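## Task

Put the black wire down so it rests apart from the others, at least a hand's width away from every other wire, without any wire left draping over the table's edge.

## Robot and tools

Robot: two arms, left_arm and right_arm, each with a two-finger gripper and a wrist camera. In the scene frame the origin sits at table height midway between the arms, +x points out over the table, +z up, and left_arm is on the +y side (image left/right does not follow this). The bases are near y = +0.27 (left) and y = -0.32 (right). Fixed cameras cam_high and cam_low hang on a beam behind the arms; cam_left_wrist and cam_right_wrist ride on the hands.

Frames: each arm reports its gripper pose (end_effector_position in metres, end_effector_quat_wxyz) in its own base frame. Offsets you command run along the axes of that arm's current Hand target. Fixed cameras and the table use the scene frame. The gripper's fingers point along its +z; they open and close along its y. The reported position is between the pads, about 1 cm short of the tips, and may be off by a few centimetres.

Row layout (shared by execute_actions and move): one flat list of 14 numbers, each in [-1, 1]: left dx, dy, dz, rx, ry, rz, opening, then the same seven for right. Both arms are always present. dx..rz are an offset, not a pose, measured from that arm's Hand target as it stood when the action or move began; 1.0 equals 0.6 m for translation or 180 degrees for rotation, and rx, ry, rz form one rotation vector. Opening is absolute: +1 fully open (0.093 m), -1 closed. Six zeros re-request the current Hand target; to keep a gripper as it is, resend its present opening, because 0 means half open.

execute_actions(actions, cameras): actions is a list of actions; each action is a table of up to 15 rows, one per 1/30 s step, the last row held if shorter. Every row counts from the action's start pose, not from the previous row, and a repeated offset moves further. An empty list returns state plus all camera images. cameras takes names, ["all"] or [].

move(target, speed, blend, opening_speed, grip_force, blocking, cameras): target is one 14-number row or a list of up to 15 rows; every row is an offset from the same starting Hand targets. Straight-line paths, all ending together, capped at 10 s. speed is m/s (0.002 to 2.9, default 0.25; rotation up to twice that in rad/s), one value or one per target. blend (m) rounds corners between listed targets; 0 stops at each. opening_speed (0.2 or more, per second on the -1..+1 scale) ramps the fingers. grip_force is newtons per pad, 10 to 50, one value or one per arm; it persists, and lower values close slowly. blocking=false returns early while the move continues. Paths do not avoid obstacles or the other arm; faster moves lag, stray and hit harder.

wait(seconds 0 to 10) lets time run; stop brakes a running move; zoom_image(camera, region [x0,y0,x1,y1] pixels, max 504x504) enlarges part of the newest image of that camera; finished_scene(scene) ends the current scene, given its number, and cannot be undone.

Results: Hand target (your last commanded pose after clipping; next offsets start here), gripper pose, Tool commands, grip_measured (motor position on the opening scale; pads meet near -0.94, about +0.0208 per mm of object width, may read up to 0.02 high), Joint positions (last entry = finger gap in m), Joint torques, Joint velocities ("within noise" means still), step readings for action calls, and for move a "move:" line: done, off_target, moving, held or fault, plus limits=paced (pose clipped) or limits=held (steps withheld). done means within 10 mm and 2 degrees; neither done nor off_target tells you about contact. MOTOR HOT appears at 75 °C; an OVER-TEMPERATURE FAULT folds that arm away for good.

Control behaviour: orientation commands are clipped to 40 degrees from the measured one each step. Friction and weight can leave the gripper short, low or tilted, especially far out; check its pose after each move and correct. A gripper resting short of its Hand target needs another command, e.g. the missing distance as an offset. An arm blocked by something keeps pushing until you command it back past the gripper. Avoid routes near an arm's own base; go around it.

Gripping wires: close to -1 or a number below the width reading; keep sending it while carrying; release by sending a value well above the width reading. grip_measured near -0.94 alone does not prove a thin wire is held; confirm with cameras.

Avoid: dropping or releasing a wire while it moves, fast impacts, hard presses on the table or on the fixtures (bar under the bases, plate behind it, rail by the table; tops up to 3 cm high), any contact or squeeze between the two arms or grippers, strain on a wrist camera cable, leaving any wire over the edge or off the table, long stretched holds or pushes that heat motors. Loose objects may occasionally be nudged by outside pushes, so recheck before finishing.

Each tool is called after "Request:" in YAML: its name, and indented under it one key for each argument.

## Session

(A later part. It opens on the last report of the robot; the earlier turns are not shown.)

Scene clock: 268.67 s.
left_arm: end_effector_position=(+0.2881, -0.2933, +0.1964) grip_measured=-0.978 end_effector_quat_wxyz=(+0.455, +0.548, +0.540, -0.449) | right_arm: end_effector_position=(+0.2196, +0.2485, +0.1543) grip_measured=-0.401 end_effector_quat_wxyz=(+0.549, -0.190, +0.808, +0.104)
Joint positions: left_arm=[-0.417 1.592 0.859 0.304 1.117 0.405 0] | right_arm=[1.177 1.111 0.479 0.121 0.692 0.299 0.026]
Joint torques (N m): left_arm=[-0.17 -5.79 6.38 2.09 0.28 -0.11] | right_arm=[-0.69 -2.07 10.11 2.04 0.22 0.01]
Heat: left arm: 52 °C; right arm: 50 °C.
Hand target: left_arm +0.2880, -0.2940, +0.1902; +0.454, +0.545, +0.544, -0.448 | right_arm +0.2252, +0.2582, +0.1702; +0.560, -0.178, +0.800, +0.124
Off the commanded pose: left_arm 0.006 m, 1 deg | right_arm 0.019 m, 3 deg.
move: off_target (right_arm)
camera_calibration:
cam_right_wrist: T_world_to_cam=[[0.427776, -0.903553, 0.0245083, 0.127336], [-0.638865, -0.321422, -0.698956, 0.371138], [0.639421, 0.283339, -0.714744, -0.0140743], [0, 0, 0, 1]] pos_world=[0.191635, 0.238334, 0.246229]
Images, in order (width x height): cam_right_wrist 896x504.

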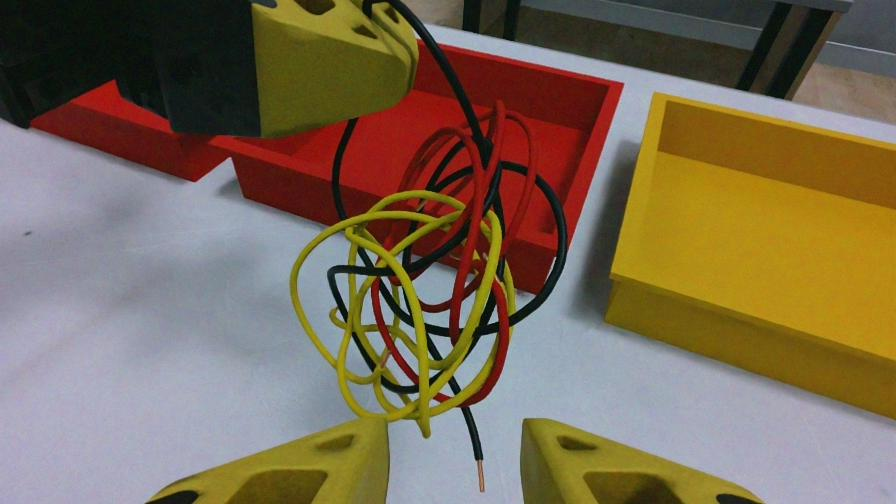

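Request:
move:
  target: [0,0,0,0,0,0,-1, 0,0.0105,0.05,0,0,0,-0.4]
  speed: 0.1
  cameras: ["cam_right_wrist"]

Request:
zoom_image:
  camera: "cam_right_wrist"
  region: [270, 134, 640, 504]

Scene clock: 280.40 s.
left_arm: end_effector_position=(+0.2882, -0.2933, +0.1965) grip_measured=-0.978 end_effector_quat_wxyz=(+0.456, +0.548, +0.540, -0.448) | right_arm: end_effector_position=(+0.2412, +0.2663, +0.1449) grip_measured=-0.401 end_effector_quat_wxyz=(+0.548, -0.189, +0.808, +0.105)
Joint positions: left_arm=[-0.417 1.592 0.859 0.304 1.116 0.405 0] | right_arm=[1.117 1.26 0.517 0.254 0.637 0.267 0.026]
Joint torques (N m): left_arm=[-0.25 -5.71 6.65 2.11 0.25 -0.11] | right_arm=[-0.58 -2.85 9.68 2.02 0.11 -0.02]
Heat: left arm: 51 °C; right arm: 50 °C.
Hand target: left_arm +0.2880, -0.2940, +0.1902; +0.454, +0.545, +0.544, -0.448 | right_arm +0.2482, +0.2758, +0.1600; +0.560, -0.178, +0.800, +0.124
Off the commanded pose: left_arm 0.006 m, 1 deg | right_arm 0.019 m, 3 deg.
move: off_target (right_arm)
camera_calibration:
cam_right_wrist: T_world_to_cam=[[0.42848, -0.903303, 0.021197, 0.134662], [-0.640478, -0.32019, -0.698044, 0.38403], [0.637332, 0.285522, -0.715741, -0.0396659], [0, 0, 0, 1]] pos_world=[0.213543, 0.255929, 0.236825]
Images, in order (width x height): cam_right_wrist 896x504.

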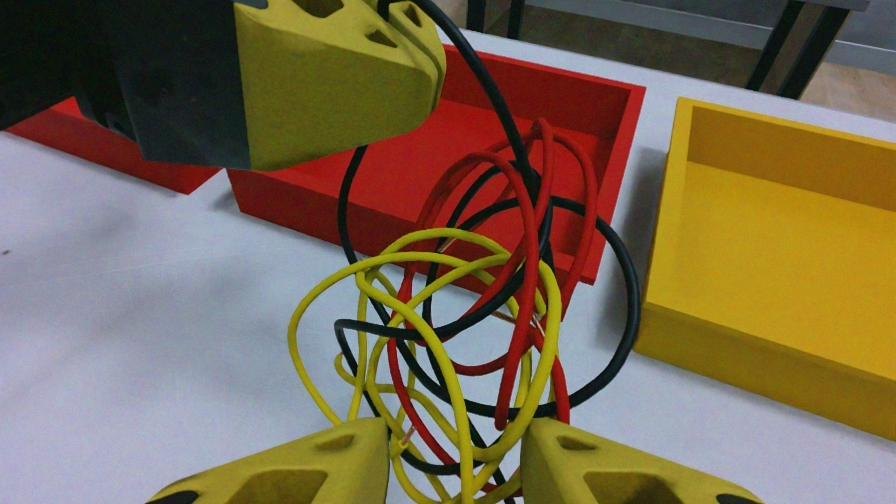

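Scaled by 1.362 from the camera's 896x504 image, which has a finer 1280x720 frame.

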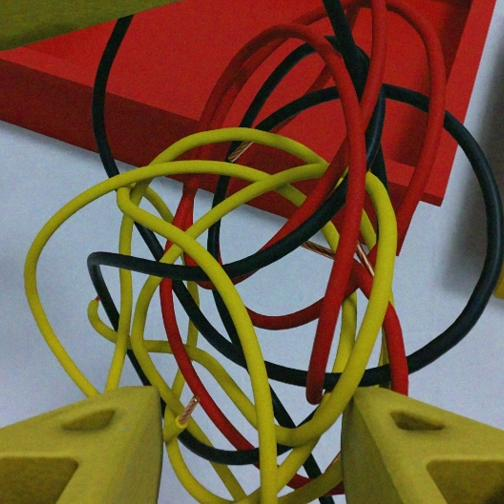

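Request:
move:
  target: [0,0,0,0,0,0,-1, 0,0,0,0,0,0,-1]
  speed: 0.1
  opening_speed: 0.6
  cameras: ["cam_right_wrist"]

Request:
zoom_image:
  camera: "cam_right_wrist"
  region: [270, 134, 640, 504]

Scene clock: 286.03 s.
left_arm: end_effector_position=(+0.2884, -0.2933, +0.1965) grip_measured=-0.978 end_effector_quat_wxyz=(+0.456, +0.548, +0.540, -0.448) | right_arm: end_effector_position=(+0.2412, +0.2666, +0.1452) grip_measured=-0.982 end_effector_quat_wxyz=(+0.548, -0.189, +0.808, +0.106)
Joint positions: left_arm=[-0.417 1.592 0.859 0.305 1.116 0.405 0] | right_arm=[1.117 1.26 0.517 0.256 0.636 0.266 0]
Joint torques (N m): left_arm=[-0.02 -5.74 6.72 2.03 0.23 -0.13] | right_arm=[-0.83 -3.03 9.8 2 0.13 0.01]
Heat: left arm: 51 °C; right arm: 51 °C.
Hand target: left_arm +0.2880, -0.2940, +0.1902; +0.454, +0.545, +0.544, -0.448 | right_arm +0.2482, +0.2758, +0.1600; +0.560, -0.177, +0.800, +0.124
Off the commanded pose: left_arm 0.006 m, 1 deg | right_arm 0.019 m, 3 deg.
move: off_target (right_arm)
camera_calibration:
cam_right_wrist: T_world_to_cam=[[0.429224, -0.90297, 0.0203028, 0.134755], [-0.639903, -0.319886, -0.698712, 0.384163], [0.63741, 0.286912, -0.715115, -0.0399358], [0, 0, 0, 1]] pos_world=[0.213442, 0.256026, 0.237125]
Images, in order (width x height): cam_right_wrist 896x504.

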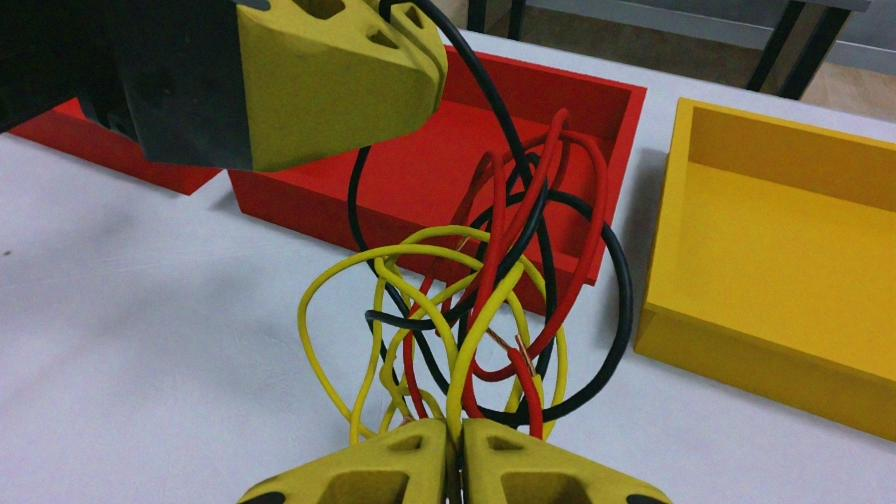

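Scaled by 1.362 from the camera's 896x504 image, which has a finer 1280x720 frame.

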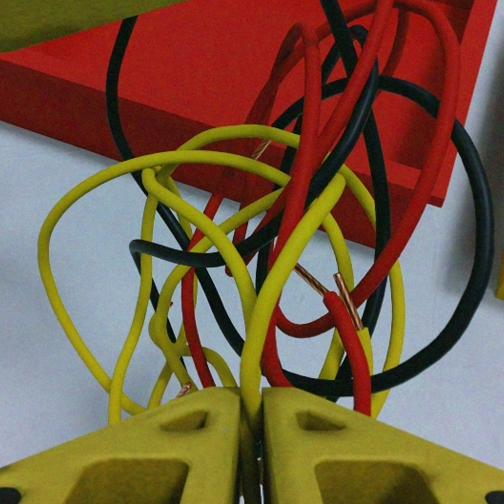

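Request:
move:
  target: [-0.1389,0.0017,-0.162,0,0,0,-1, 0,0,0,0,0,0,-1]
  speed: 0.06
  cameras: ["cam_right_wrist","cam_low","cam_left_wrist"]

Request:
zoom_image:
  camera: "cam_low"
  region: [370, 160, 510, 300]

Scene clock: 294.00 s.
left_arm: end_effector_position=(+0.2858, -0.2154, +0.2680) grip_measured=-0.978 end_effector_quat_wxyz=(+0.428, +0.530, +0.572, -0.457) | right_arm: end_effector_position=(+0.2426, +0.2711, +0.1532) grip_measured=-0.982 end_effector_quat_wxyz=(+0.556, -0.183, +0.802, +0.119)
Joint positions: left_arm=[-0.177 1.461 1.165 -0.591 1.288 0.797 0] | right_arm=[1.117 1.26 0.524 0.284 0.631 0.266 0]
Joint torques (N m): left_arm=[0.98 -6.75 12.53 1.42 0.77 0.19] | right_arm=[-0.81 -2.48 9.26 1.73 0.13 0.01]
Heat: left arm: 52 °C; right arm: 51 °C.
Hand target: left_arm +0.2879, -0.2140, +0.2903; +0.454, +0.545, +0.544, -0.448 | right_arm +0.2482, +0.2758, +0.1600; +0.560, -0.177, +0.800, +0.124
Off the commanded pose: left_arm 0.022 m, 5 deg | right_arm 0.010 m, 1 deg.
move: off_target (left_arm)
camera_calibration:
cam_left_wrist: T_world_to_cam=[[-0.998146, -0.00274244, 0.0608029, 0.267361], [-0.0498115, 0.610875, -0.790158, 0.395998], [-0.034976, -0.791722, -0.609879, 0.0927824], [0, 0, 0, 1]] pos_world=[0.289836, -0.167714, 0.353231]
cam_right_wrist: T_world_to_cam=[[0.433122, -0.901328, -0.00355748, 0.140347], [-0.628961, -0.299408, -0.717469, 0.386786], [0.64561, 0.312989, -0.696581, -0.0483605], [0, 0, 0, 1]] pos_world=[0.213708, 0.257442, 0.244319]
Images, in order (width x height): cam_low 896x504, cam_left_wrist 896x504, cam_right_wrist 896x504.

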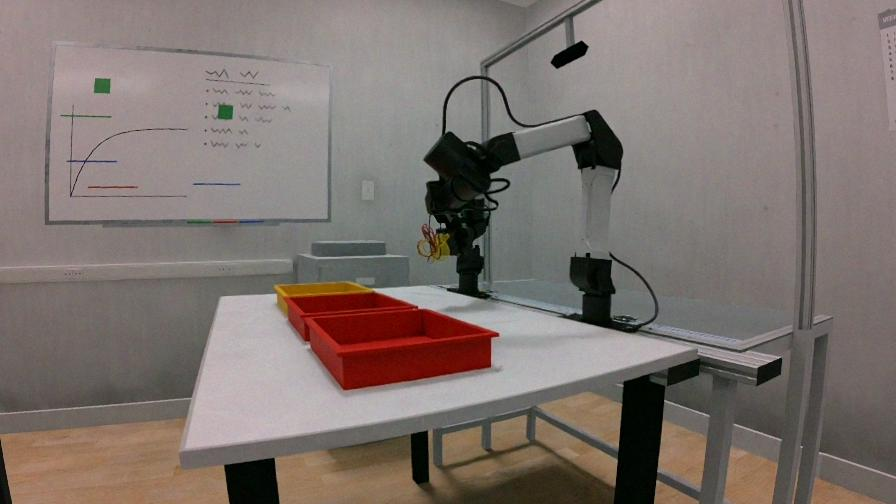

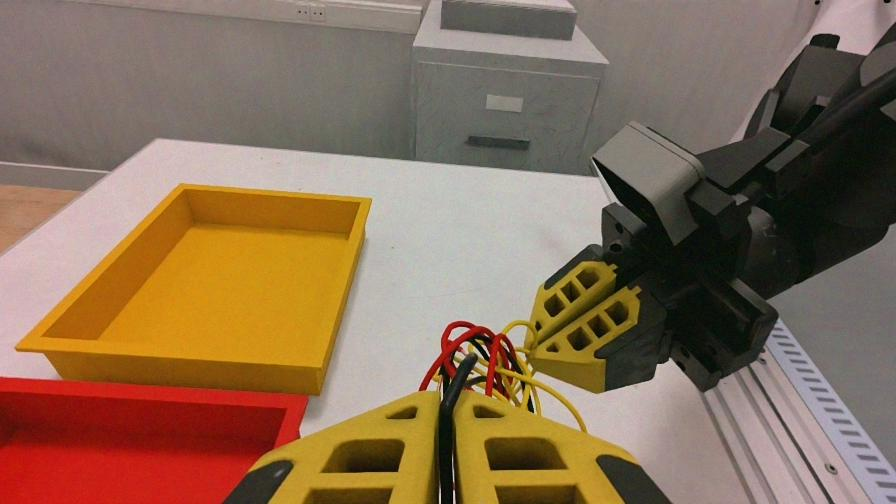

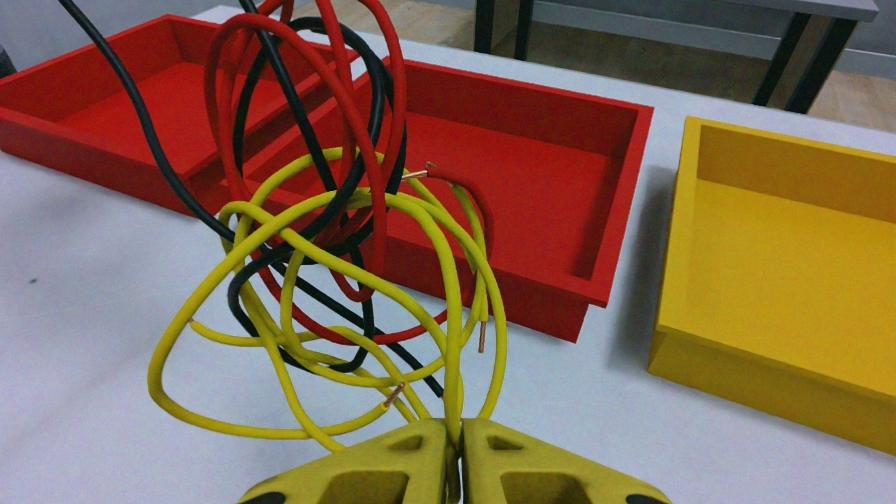

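Scaled by 3.600 from the camera's 896x504 image, which has a finer 1280x720 frame.

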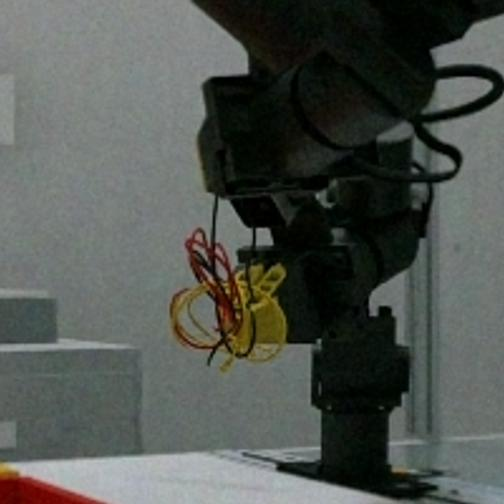

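Request:
move:
  target: [-0.0632,0.001,-0.1137,0,0,0,-1, 0.0783,0,0.0285,0,0,0,-1]
  speed: 0.06
  cameras: ["cam_right_wrist","cam_low","cam_left_wrist"]

Request:
zoom_image:
  camera: "cam_low"
  region: [370, 160, 510, 300]

Scene clock: 302.67 s.
left_arm: end_effector_position=(+0.2822, -0.1577, +0.3185) grip_measured=-0.978 end_effector_quat_wxyz=(+0.428, +0.536, +0.576, -0.446) | right_arm: end_effector_position=(+0.2485, +0.2888, +0.1411) grip_measured=-0.982 end_effector_quat_wxyz=(+0.586, -0.159, +0.777, +0.167)
Joint positions: left_arm=[0.021 1.629 1.61 -1.576 1.331 1.54 0] | right_arm=[1.117 1.41 0.451 0.637 0.613 0.266 0]
Joint torques (N m): left_arm=[1.83 -6.52 11.85 0.36 1.16 0.23] | right_arm=[-0.87 -2.5 3.71 1.09 0.26 0.04]
Heat: left arm: 55 °C; right arm: 50 °C.
Hand target: left_arm +0.2880, -0.1540, +0.3401; +0.454, +0.545, +0.544, -0.448 | right_arm +0.2482, +0.2757, +0.1099; +0.560, -0.177, +0.800, +0.124
Off the commanded pose: left_arm 0.023 m, 5 deg | right_arm 0.034 m, 7 deg.
joint sent to its limit (left arm) — joint 4 (wrist pitch), lower limit. The joint targets still meet the commanded pose.
move: off_target (left_arm, right_arm)
camera_calibration:
cam_left_wrist: T_world_to_cam=[[-0.998842, -0.0115596, 0.0466985, 0.264064], [-0.0436021, 0.627698, -0.777235, 0.397162], [-0.020328, -0.778371, -0.627475, 0.172648], [0, 0, 0, 1]] pos_world=[0.284585, -0.111861, 0.404689]
cam_right_wrist: T_world_to_cam=[[0.450628, -0.888281, -0.0888343, 0.157589], [-0.586438, -0.219528, -0.779678, 0.362288], [0.673072, 0.40344, -0.619847, -0.109853], [0, 0, 0, 1]] pos_world=[0.215385, 0.263835, 0.228375]
Images, in order (width x height): cam_low 896x504, cam_left_wrist 896x504, cam_right_wrist 896x504.

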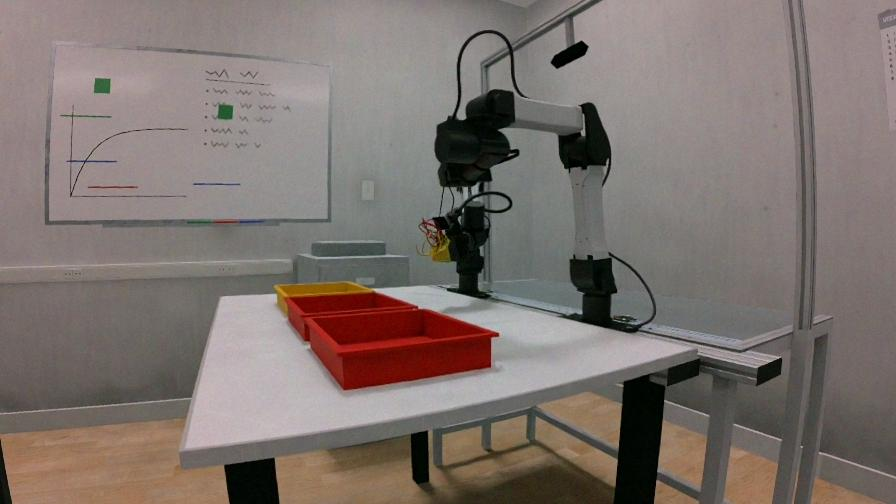

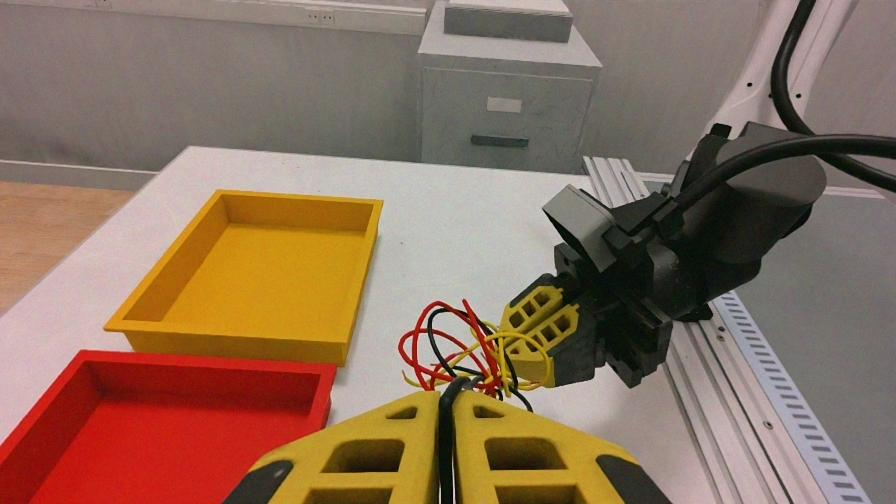

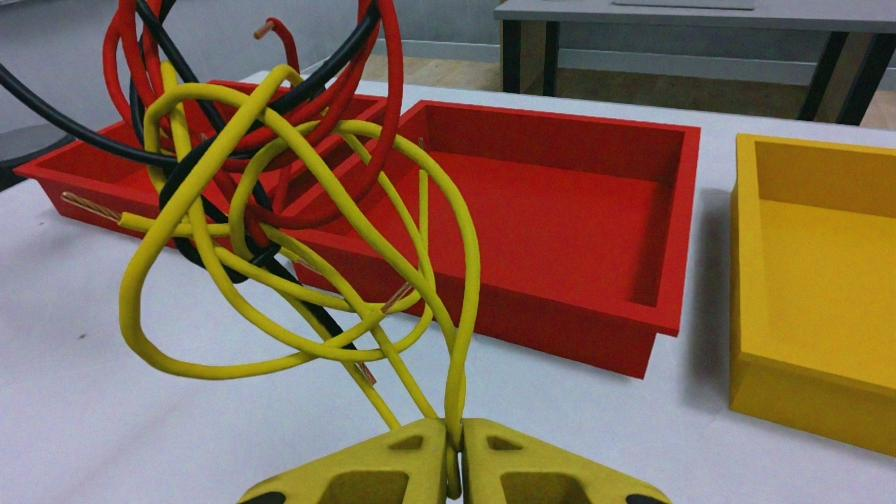

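Scaled by 3.600 from the camera's 896x504 image, which has a finer 1280x720 frame.

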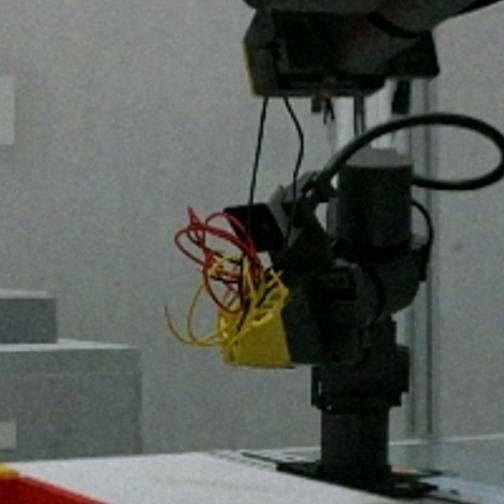

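Request:
move:
  target: [0,0,0,0,0,0,-1, -0.0068,-0.182,-0.0305,-0.2653,-0.0261,-0.0838,-1]
  speed: 0.08
  cameras: ["cam_right_wrist","cam_low","cam_left_wrist","cam_high"]

Request:
zoom_image:
  camera: "cam_low"
  region: [370, 160, 510, 300]

Scene clock: 330.40 s.
left_arm: end_effector_position=(+0.2845, -0.1555, +0.3260) grip_measured=-0.978 end_effector_quat_wxyz=(+0.440, +0.531, +0.570, -0.446) | right_arm: end_effector_position=(+0.2719, +0.1728, +0.1148) grip_measured=-0.982 end_effector_quat_wxyz=(+0.475, -0.481, +0.634, +0.375)
Joint positions: left_arm=[0.032 1.629 1.625 -1.578 1.355 1.54 0] | right_arm=[0.068 1.445 0.484 0.239 -1.154 -0.658 0]
Joint torques (N m): left_arm=[0.83 -6.2 10.63 0.4 0.96 0.22] | right_arm=[-1.05 -3.1 8.43 1.35 -0.46 -0.08]
Heat: left arm: 56 °C; right arm: 46 °C.
Hand target: left_arm +0.2880, -0.1540, +0.3401; +0.454, +0.545, +0.544, -0.448 | right_arm +0.2800, +0.1701, +0.1201; +0.483, -0.484, +0.629, +0.371
Off the commanded pose: left_arm 0.015 m, 4 deg | right_arm 0.010 m, 1 deg.
joint read past its limit (left arm) — joint 4 (wrist pitch), lower limit.
joint sent to its limit (left arm) — joint 4 (wrist pitch), lower limit. The joint targets still meet the commanded pose.
move: off_target (left_arm)
camera_calibration:
cam_left_wrist: T_world_to_cam=[[-0.999232, -0.0215368, 0.0327226, 0.269234], [-0.0390691, 0.608981, -0.792222, 0.402445], [-0.0028655, -0.792893, -0.609355, 0.165945], [0, 0, 0, 1]] pos_world=[0.285226, -0.107706, 0.411135]
cam_right_wrist: T_world_to_cam=[[0.968715, -0.245827, -0.0340771, -0.216448], [-0.180586, -0.604021, -0.776239, 0.285668], [0.170237, 0.758108, -0.629517, -0.018637], [0, 0, 0, 1]] pos_world=[0.264437, 0.133469, 0.202638]

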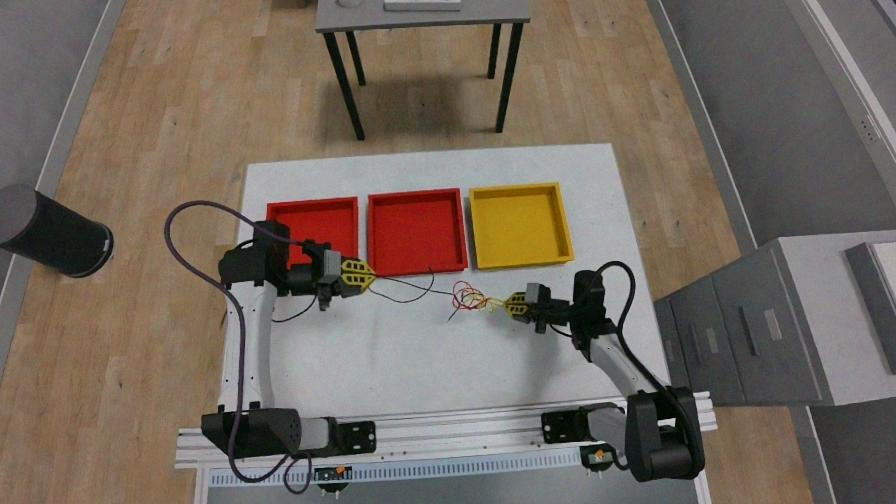

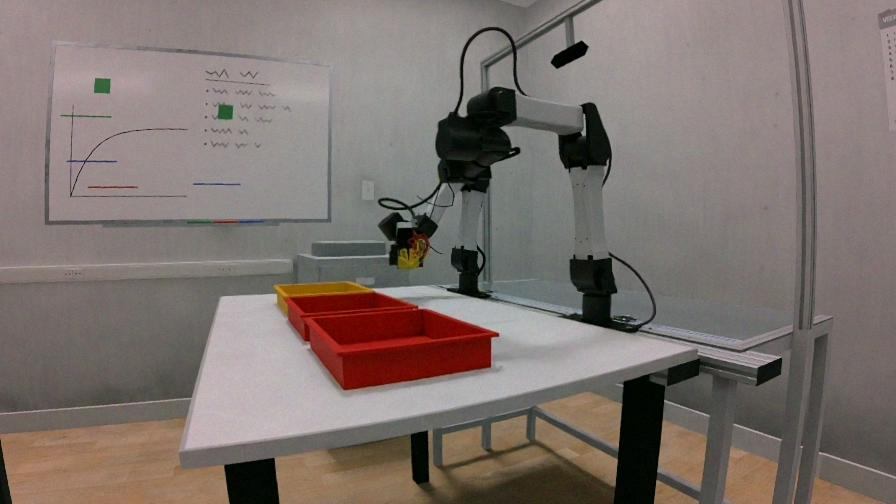

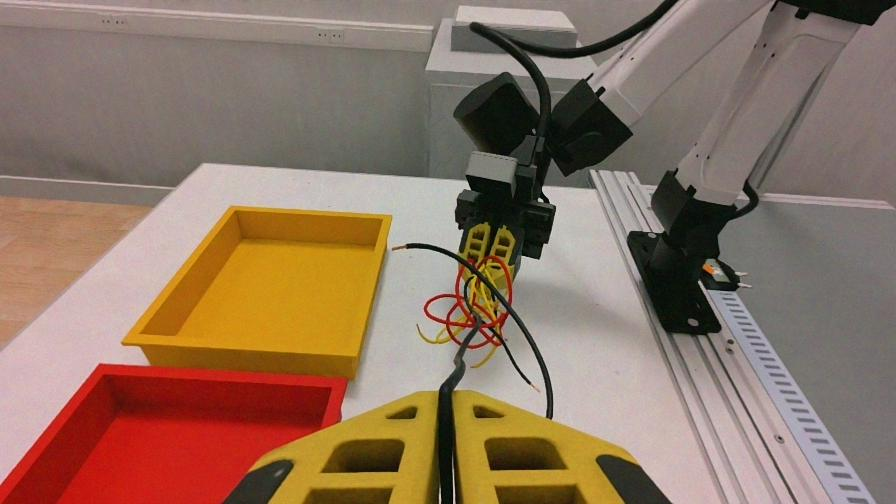

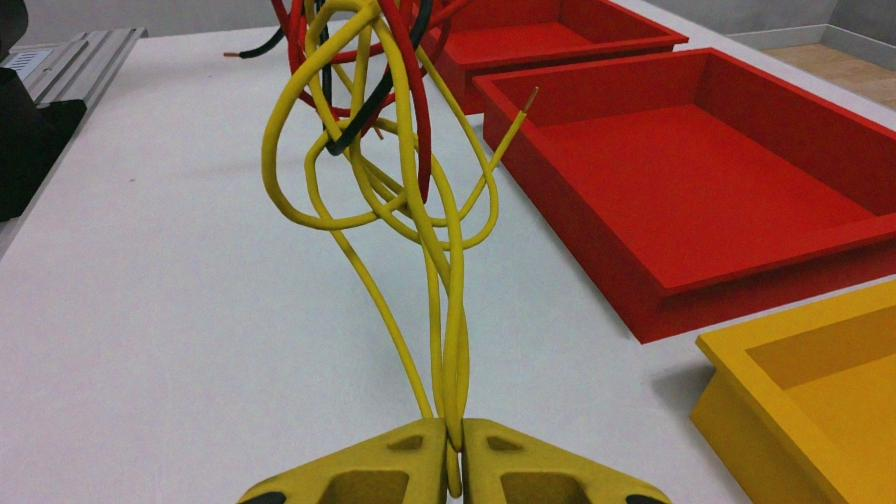

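Scaled by 3.600 from the camera's 896x504 image, which has a finer 1280x720 frame.

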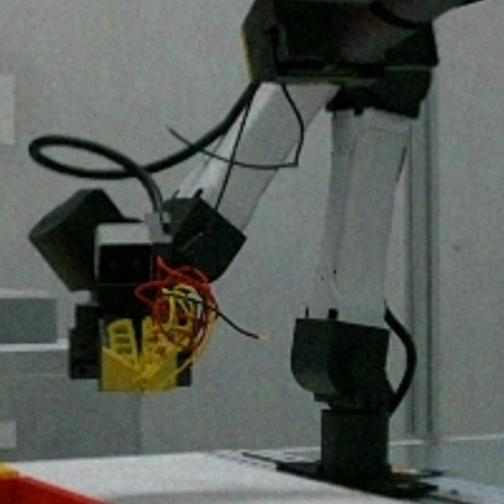

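Request:
move:
  target: [0,0,0,0,0,0,-1, 0.0785,-0.0485,-0.0995,0.134,0,0.036,-1]
  speed: 0.06
  cameras: ["cam_right_wrist","cam_low","cam_left_wrist","cam_high"]

Request:
zoom_image:
  camera: "cam_high"
  region: [340, 230, 580, 370]

Scene clock: 348.93 s.
left_arm: end_effector_position=(+0.2845, -0.1555, +0.3260) grip_measured=-0.978 end_effector_quat_wxyz=(+0.440, +0.531, +0.570, -0.446) | right_arm: end_effector_position=(+0.2848, +0.1041, +0.0906) grip_measured=-0.982 end_effector_quat_wxyz=(+0.543, -0.348, +0.710, +0.281)
Joint positions: left_arm=[0.032 1.629 1.625 -1.578 1.355 1.54 0] | right_arm=[-0.143 1.415 0.221 0.692 -1.02 -0.415 0]
Joint torques (N m): left_arm=[0.9 -6.15 10.67 0.42 0.95 0.18] | right_arm=[-1.2 -4.34 4.6 1.65 0.27 0.1]
Heat: left arm: 59 °C; right arm: 46 °C.
Hand target: left_arm +0.2880, -0.1540, +0.3401; +0.454, +0.545, +0.544, -0.448 | right_arm +0.2902, +0.0950, +0.0902; +0.552, -0.336, +0.719, +0.257
Off the commanded pose: left_arm 0.015 m, 4 deg | right_arm 0.010 m, 3 deg.
joint read past its limit (left arm) — joint 4 (wrist pitch), lower limit.
joint sent to its limit (left arm) — joint 4 (wrist pitch), lower limit. The joint targets still meet the commanded pose.
move: off_target (left_arm, right_arm)
camera_calibration:
cam_left_wrist: T_world_to_cam=[[-0.999232, -0.0215368, 0.0327226, 0.269234], [-0.0390691, 0.608981, -0.792222, 0.402445], [-0.0028655, -0.792893, -0.609355, 0.165945], [0, 0, 0, 1]] pos_world=[0.285226, -0.107706, 0.411135]
cam_right_wrist: T_world_to_cam=[[0.806103, -0.590697, -0.0357139, -0.164373], [-0.387188, -0.480817, -0.786702, 0.274626], [0.44753, 0.647991, -0.616299, -0.0526282], [0, 0, 0, 1]] pos_world=[0.262387, 0.0690529, 0.177744]

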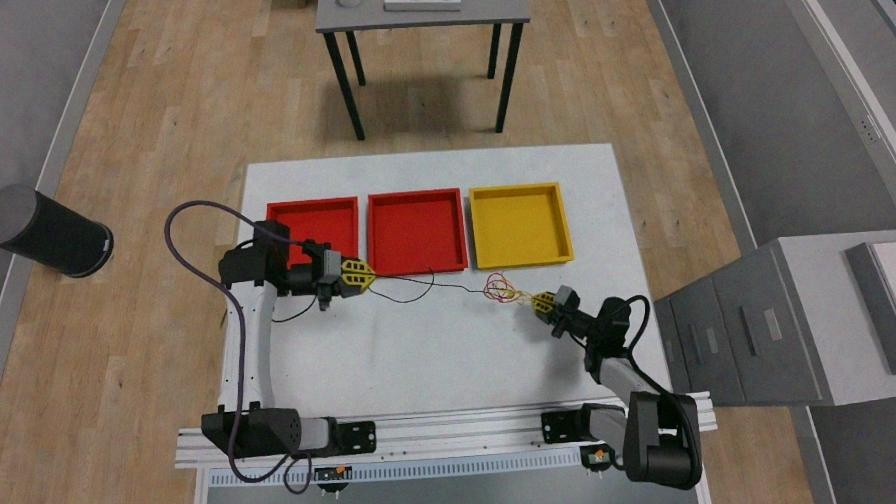

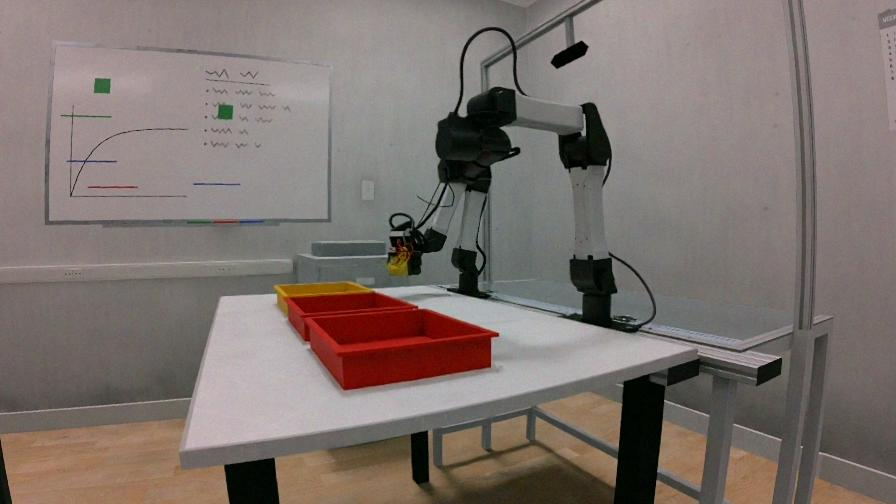

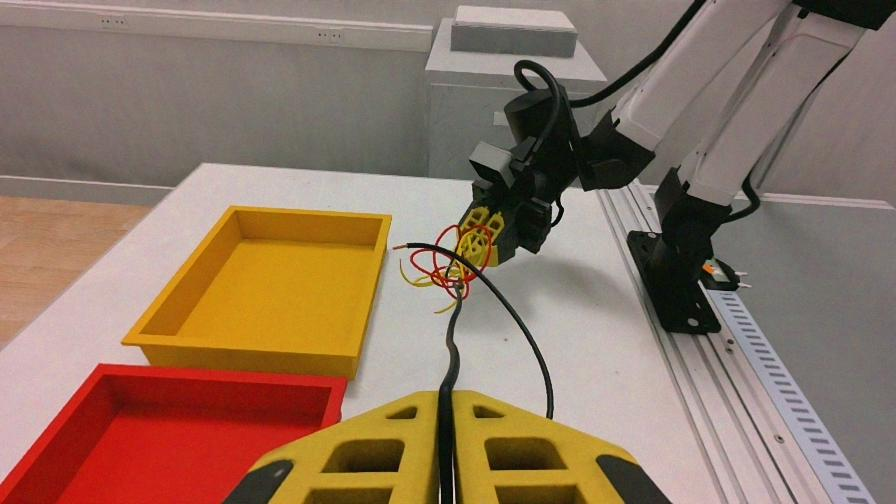

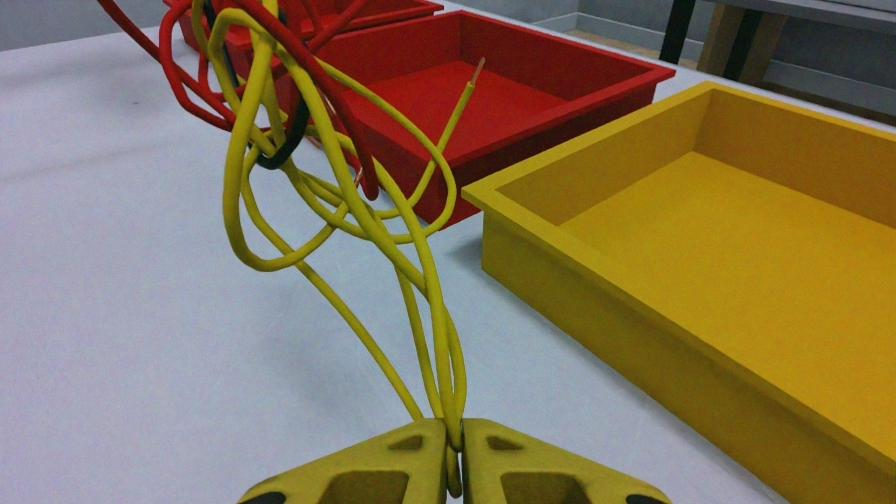

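Scaled by 2.100 from the camera's 896x504 image, which has a finer 1280x720 frame.

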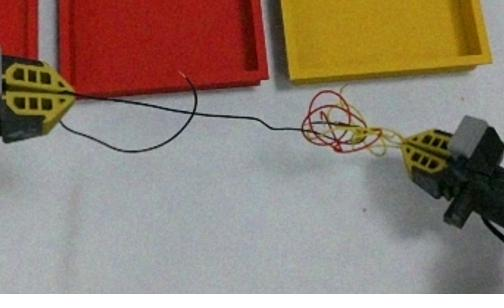

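Request:
move:
  target: [0,0,0,0,0,0,-1, 0.0215,-0.1348,-0.08,0.107,0,0.0288,-1]
  speed: 0.06
  cameras: ["cam_right_wrist","cam_low","cam_left_wrist","cam_high"]

Request:
zoom_image:
  camera: "cam_high"
  region: [340, 230, 620, 370]

Scene clock: 359.43 s.
left_arm: end_effector_position=(+0.2845, -0.1559, +0.3274) grip_measured=-0.978 end_effector_quat_wxyz=(+0.443, +0.529, +0.568, -0.448) | right_arm: end_effector_position=(+0.3147, +0.0117, +0.0862) grip_measured=-0.982 end_effector_quat_wxyz=(+0.578, -0.209, +0.770, +0.172)
Joint positions: left_arm=[0.032 1.629 1.625 -1.578 1.364 1.54 0] | right_arm=[-0.395 1.446 0.214 0.779 -0.899 -0.34 0]
Joint torques (N m): left_arm=[0.87 -5.98 10.84 0.44 0.86 0.21] | right_arm=[-0.58 -2.7 5.76 1.96 -0.03 0.07]
Heat: left arm: 60 °C; right arm: 45 °C.
Hand target: left_arm +0.2880, -0.1540, +0.3401; +0.454, +0.545, +0.544, -0.448 | right_arm +0.3202, +0.0051, +0.0901; +0.588, -0.207, +0.766, +0.158
Off the commanded pose: left_arm 0.013 m, 4 deg | right_arm 0.010 m, 2 deg.
joint read past its limit (left arm) — joint 4 (wrist pitch), lower limit.
joint sent to its limit (left arm) — joint 4 (wrist pitch), lower limit. The joint targets still meet the commanded pose.
move: off_target (left_arm)
camera_calibration:
cam_left_wrist: T_world_to_cam=[[-0.999237, -0.0213457, 0.032708, 0.269235], [-0.0389658, 0.602013, -0.797535, 0.404457], [-0.00266669, -0.798201, -0.602385, 0.163436], [0, 0, 0, 1]] pos_world=[0.285225, -0.107286, 0.412214]
cam_right_wrist: T_world_to_cam=[[0.529393, -0.84754, -0.037673, -0.152918], [-0.552641, -0.31082, -0.773291, 0.287306], [0.643685, 0.430194, -0.632931, -0.06664], [0, 0, 0, 1]] pos_world=[0.282626, -0.0116354, 0.174232]

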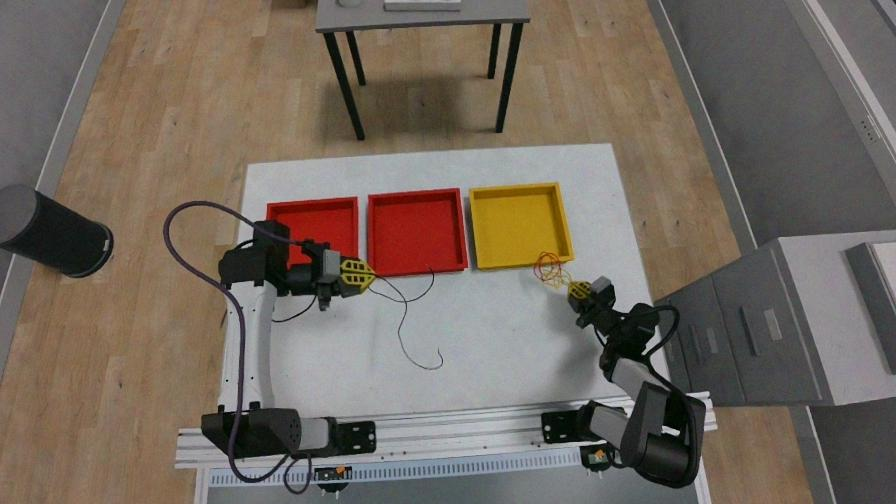

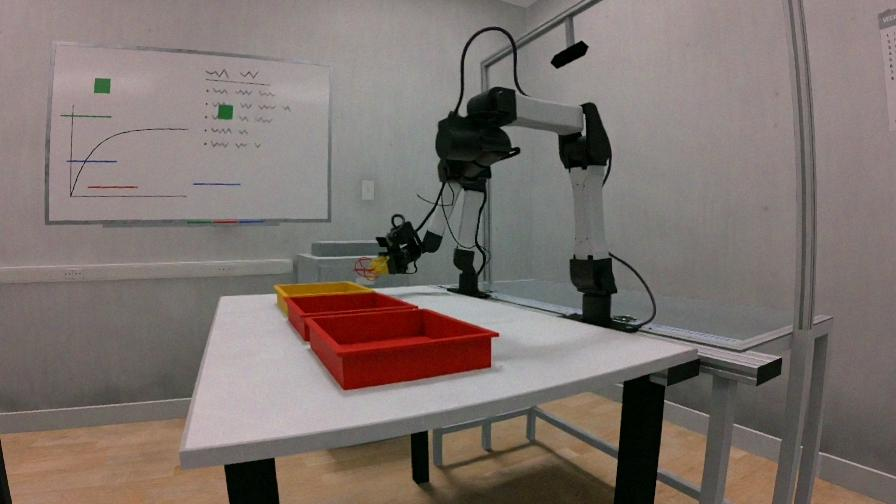

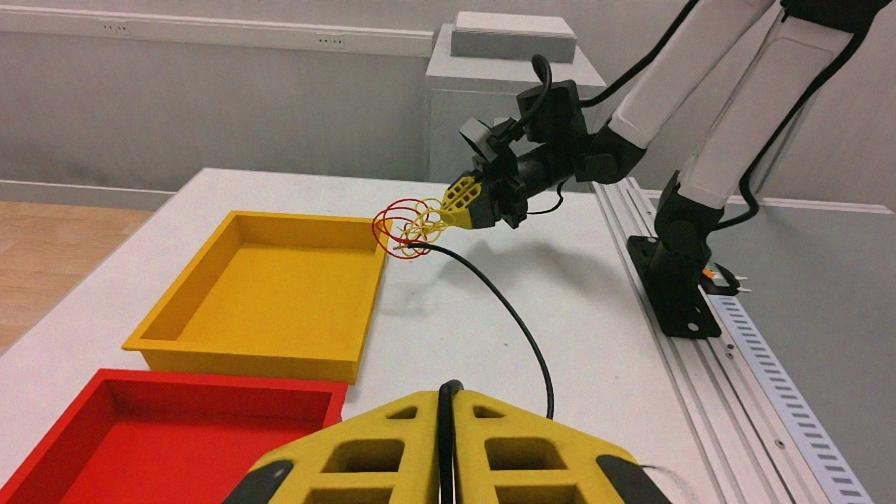

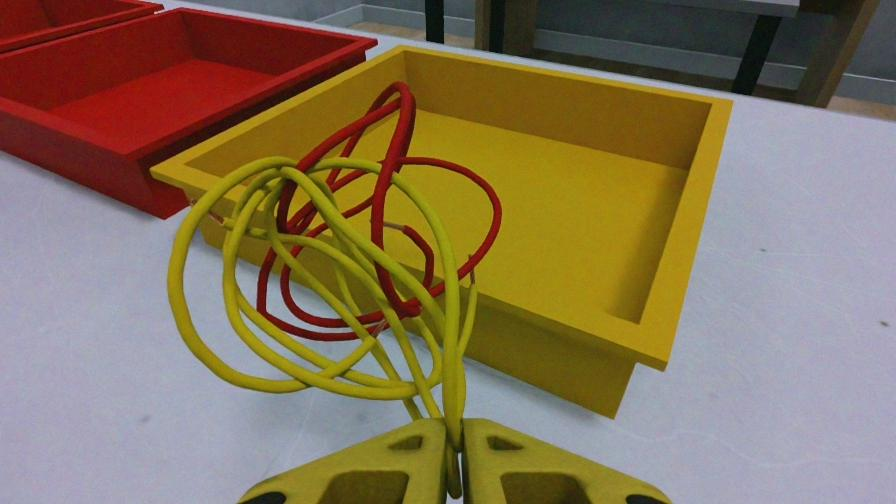

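Scaled by 1.800 from the camera's 896x504 image, which has a finer 1280x720 frame.

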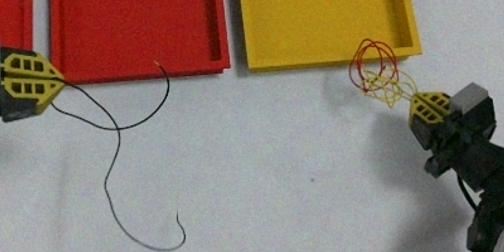

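Request:
move:
  target: [0.3965,-0.1078,0.0508,0,0.274,0,-1, -0.1073,0.0572,-0.1142,0,0.278,0,-1]
  speed: 0.14
  cameras: ["cam_right_wrist","cam_low","cam_left_wrist","cam_high"]

Request:
zoom_image:
  camera: "cam_high"
  region: [300, 230, 620, 400]

Request:
zoom_image:
  camera: "cam_low"
  region: [340, 180, 560, 340]

Scene clock: 377.63 s.
left_arm: end_effector_position=(+0.2261, -0.1406, +0.0999) grip_measured=-0.978 end_effector_quat_wxyz=(+0.181, +0.683, +0.683, -0.188) | right_arm: end_effector_position=(+0.2538, +0.0104, +0.1623) grip_measured=-0.983 end_effector_quat_wxyz=(+0.202, -0.253, +0.944, +0.063)
Joint positions: left_arm=[-0.24 1.414 0.952 -0.981 0.514 1.297 0] | right_arm=[-0.136 1.19 1.057 -1.104 -0.269 -0.615 0]
Joint torques (N m): left_arm=[-0.17 -6.46 6.2 0.77 0.34 -0.14] | right_arm=[1.09 -1.94 9.61 1.01 -0.07 0.13]
Heat: left arm: 60 °C; right arm: 45 °C.
Hand target: left_arm +0.2247, -0.1400, +0.1003; +0.185, +0.682, +0.684, -0.180 | right_arm +0.2602, +0.0099, +0.1701; +0.209, -0.254, +0.943, +0.056
Off the commanded pose: left_arm 0.002 m, 1 deg | right_arm 0.010 m, 1 deg.
move: done
camera_calibration:
cam_left_wrist: T_world_to_cam=[[-0.999679, 0.0198846, 0.0157216, 0.226156], [0.0184225, 0.99593, -0.0882301, 0.18312], [-0.017412, -0.0879121, -0.995976, 0.180873], [0, 0, 0, 1]] pos_world=[0.225859, -0.17097, 0.192747]
cam_right_wrist: T_world_to_cam=[[0.498571, -0.866204, -0.033443, -0.111624], [-0.866841, -0.498358, -0.0150145, 0.270748], [-0.00366101, 0.0364756, -0.999328, 0.249221], [0, 0, 0, 1]] pos_world=[0.29126, 0.0291497, 0.249385]

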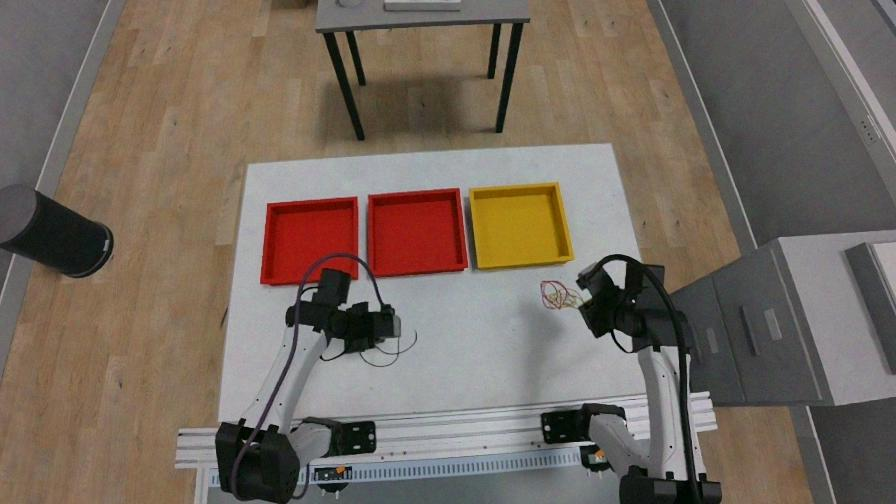

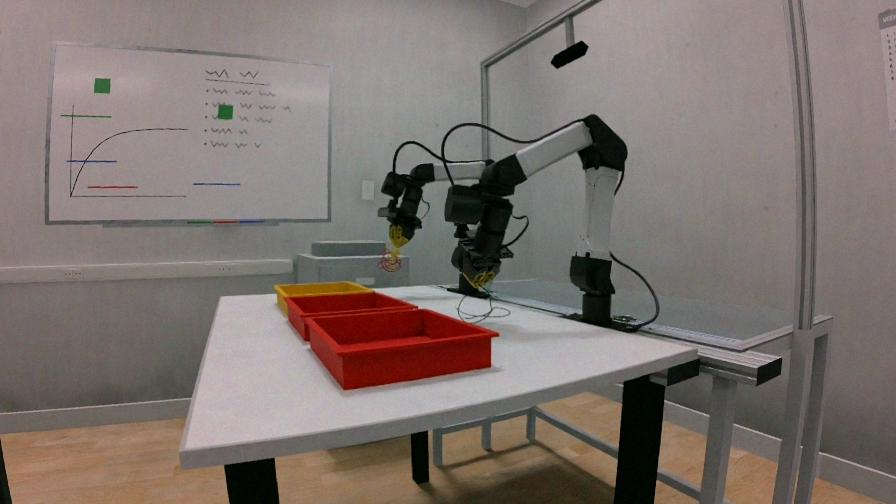

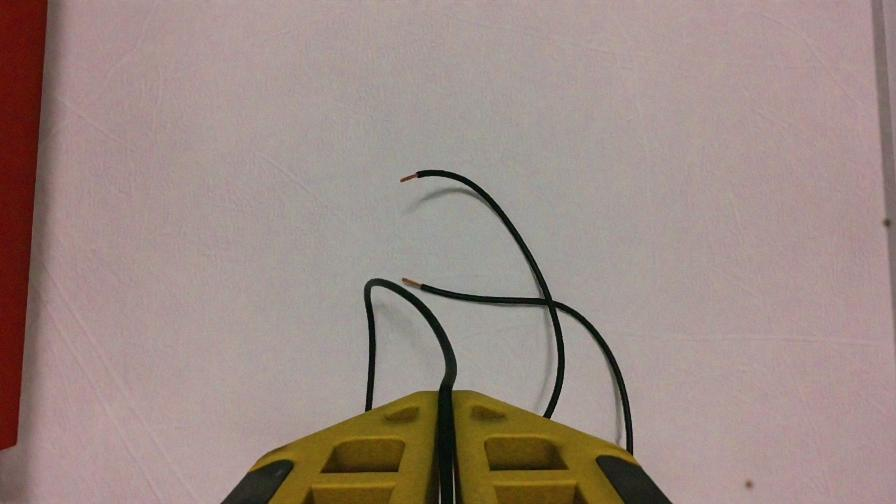

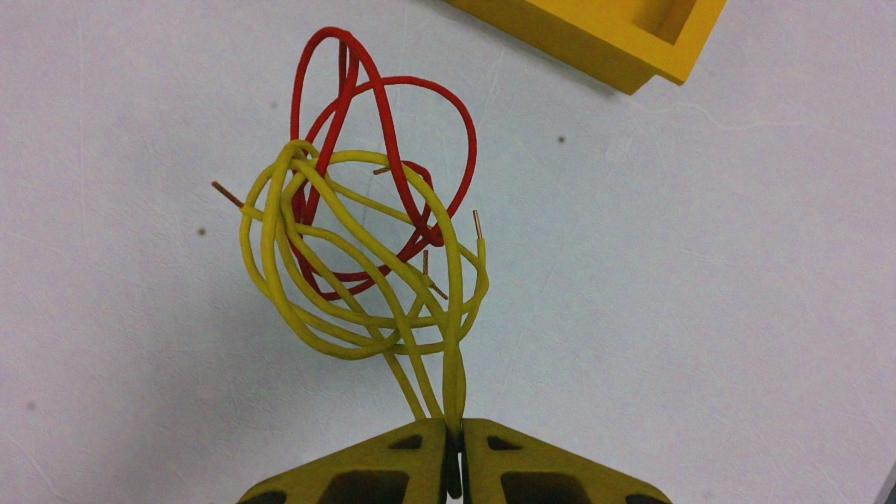

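Scaled by 1.575 from the camera's 896x504 image, which has a finer 1280x720 frame.

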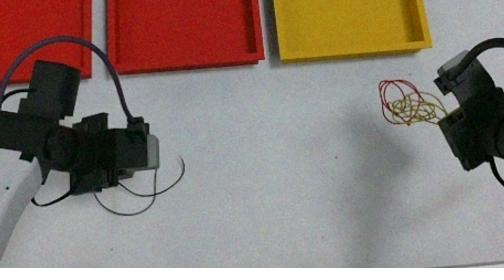

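Scaled by 2.291 from the camera's 896x504 image, which has a finer 1280x720 frame.

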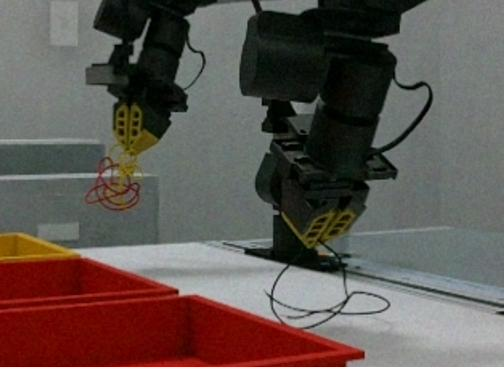

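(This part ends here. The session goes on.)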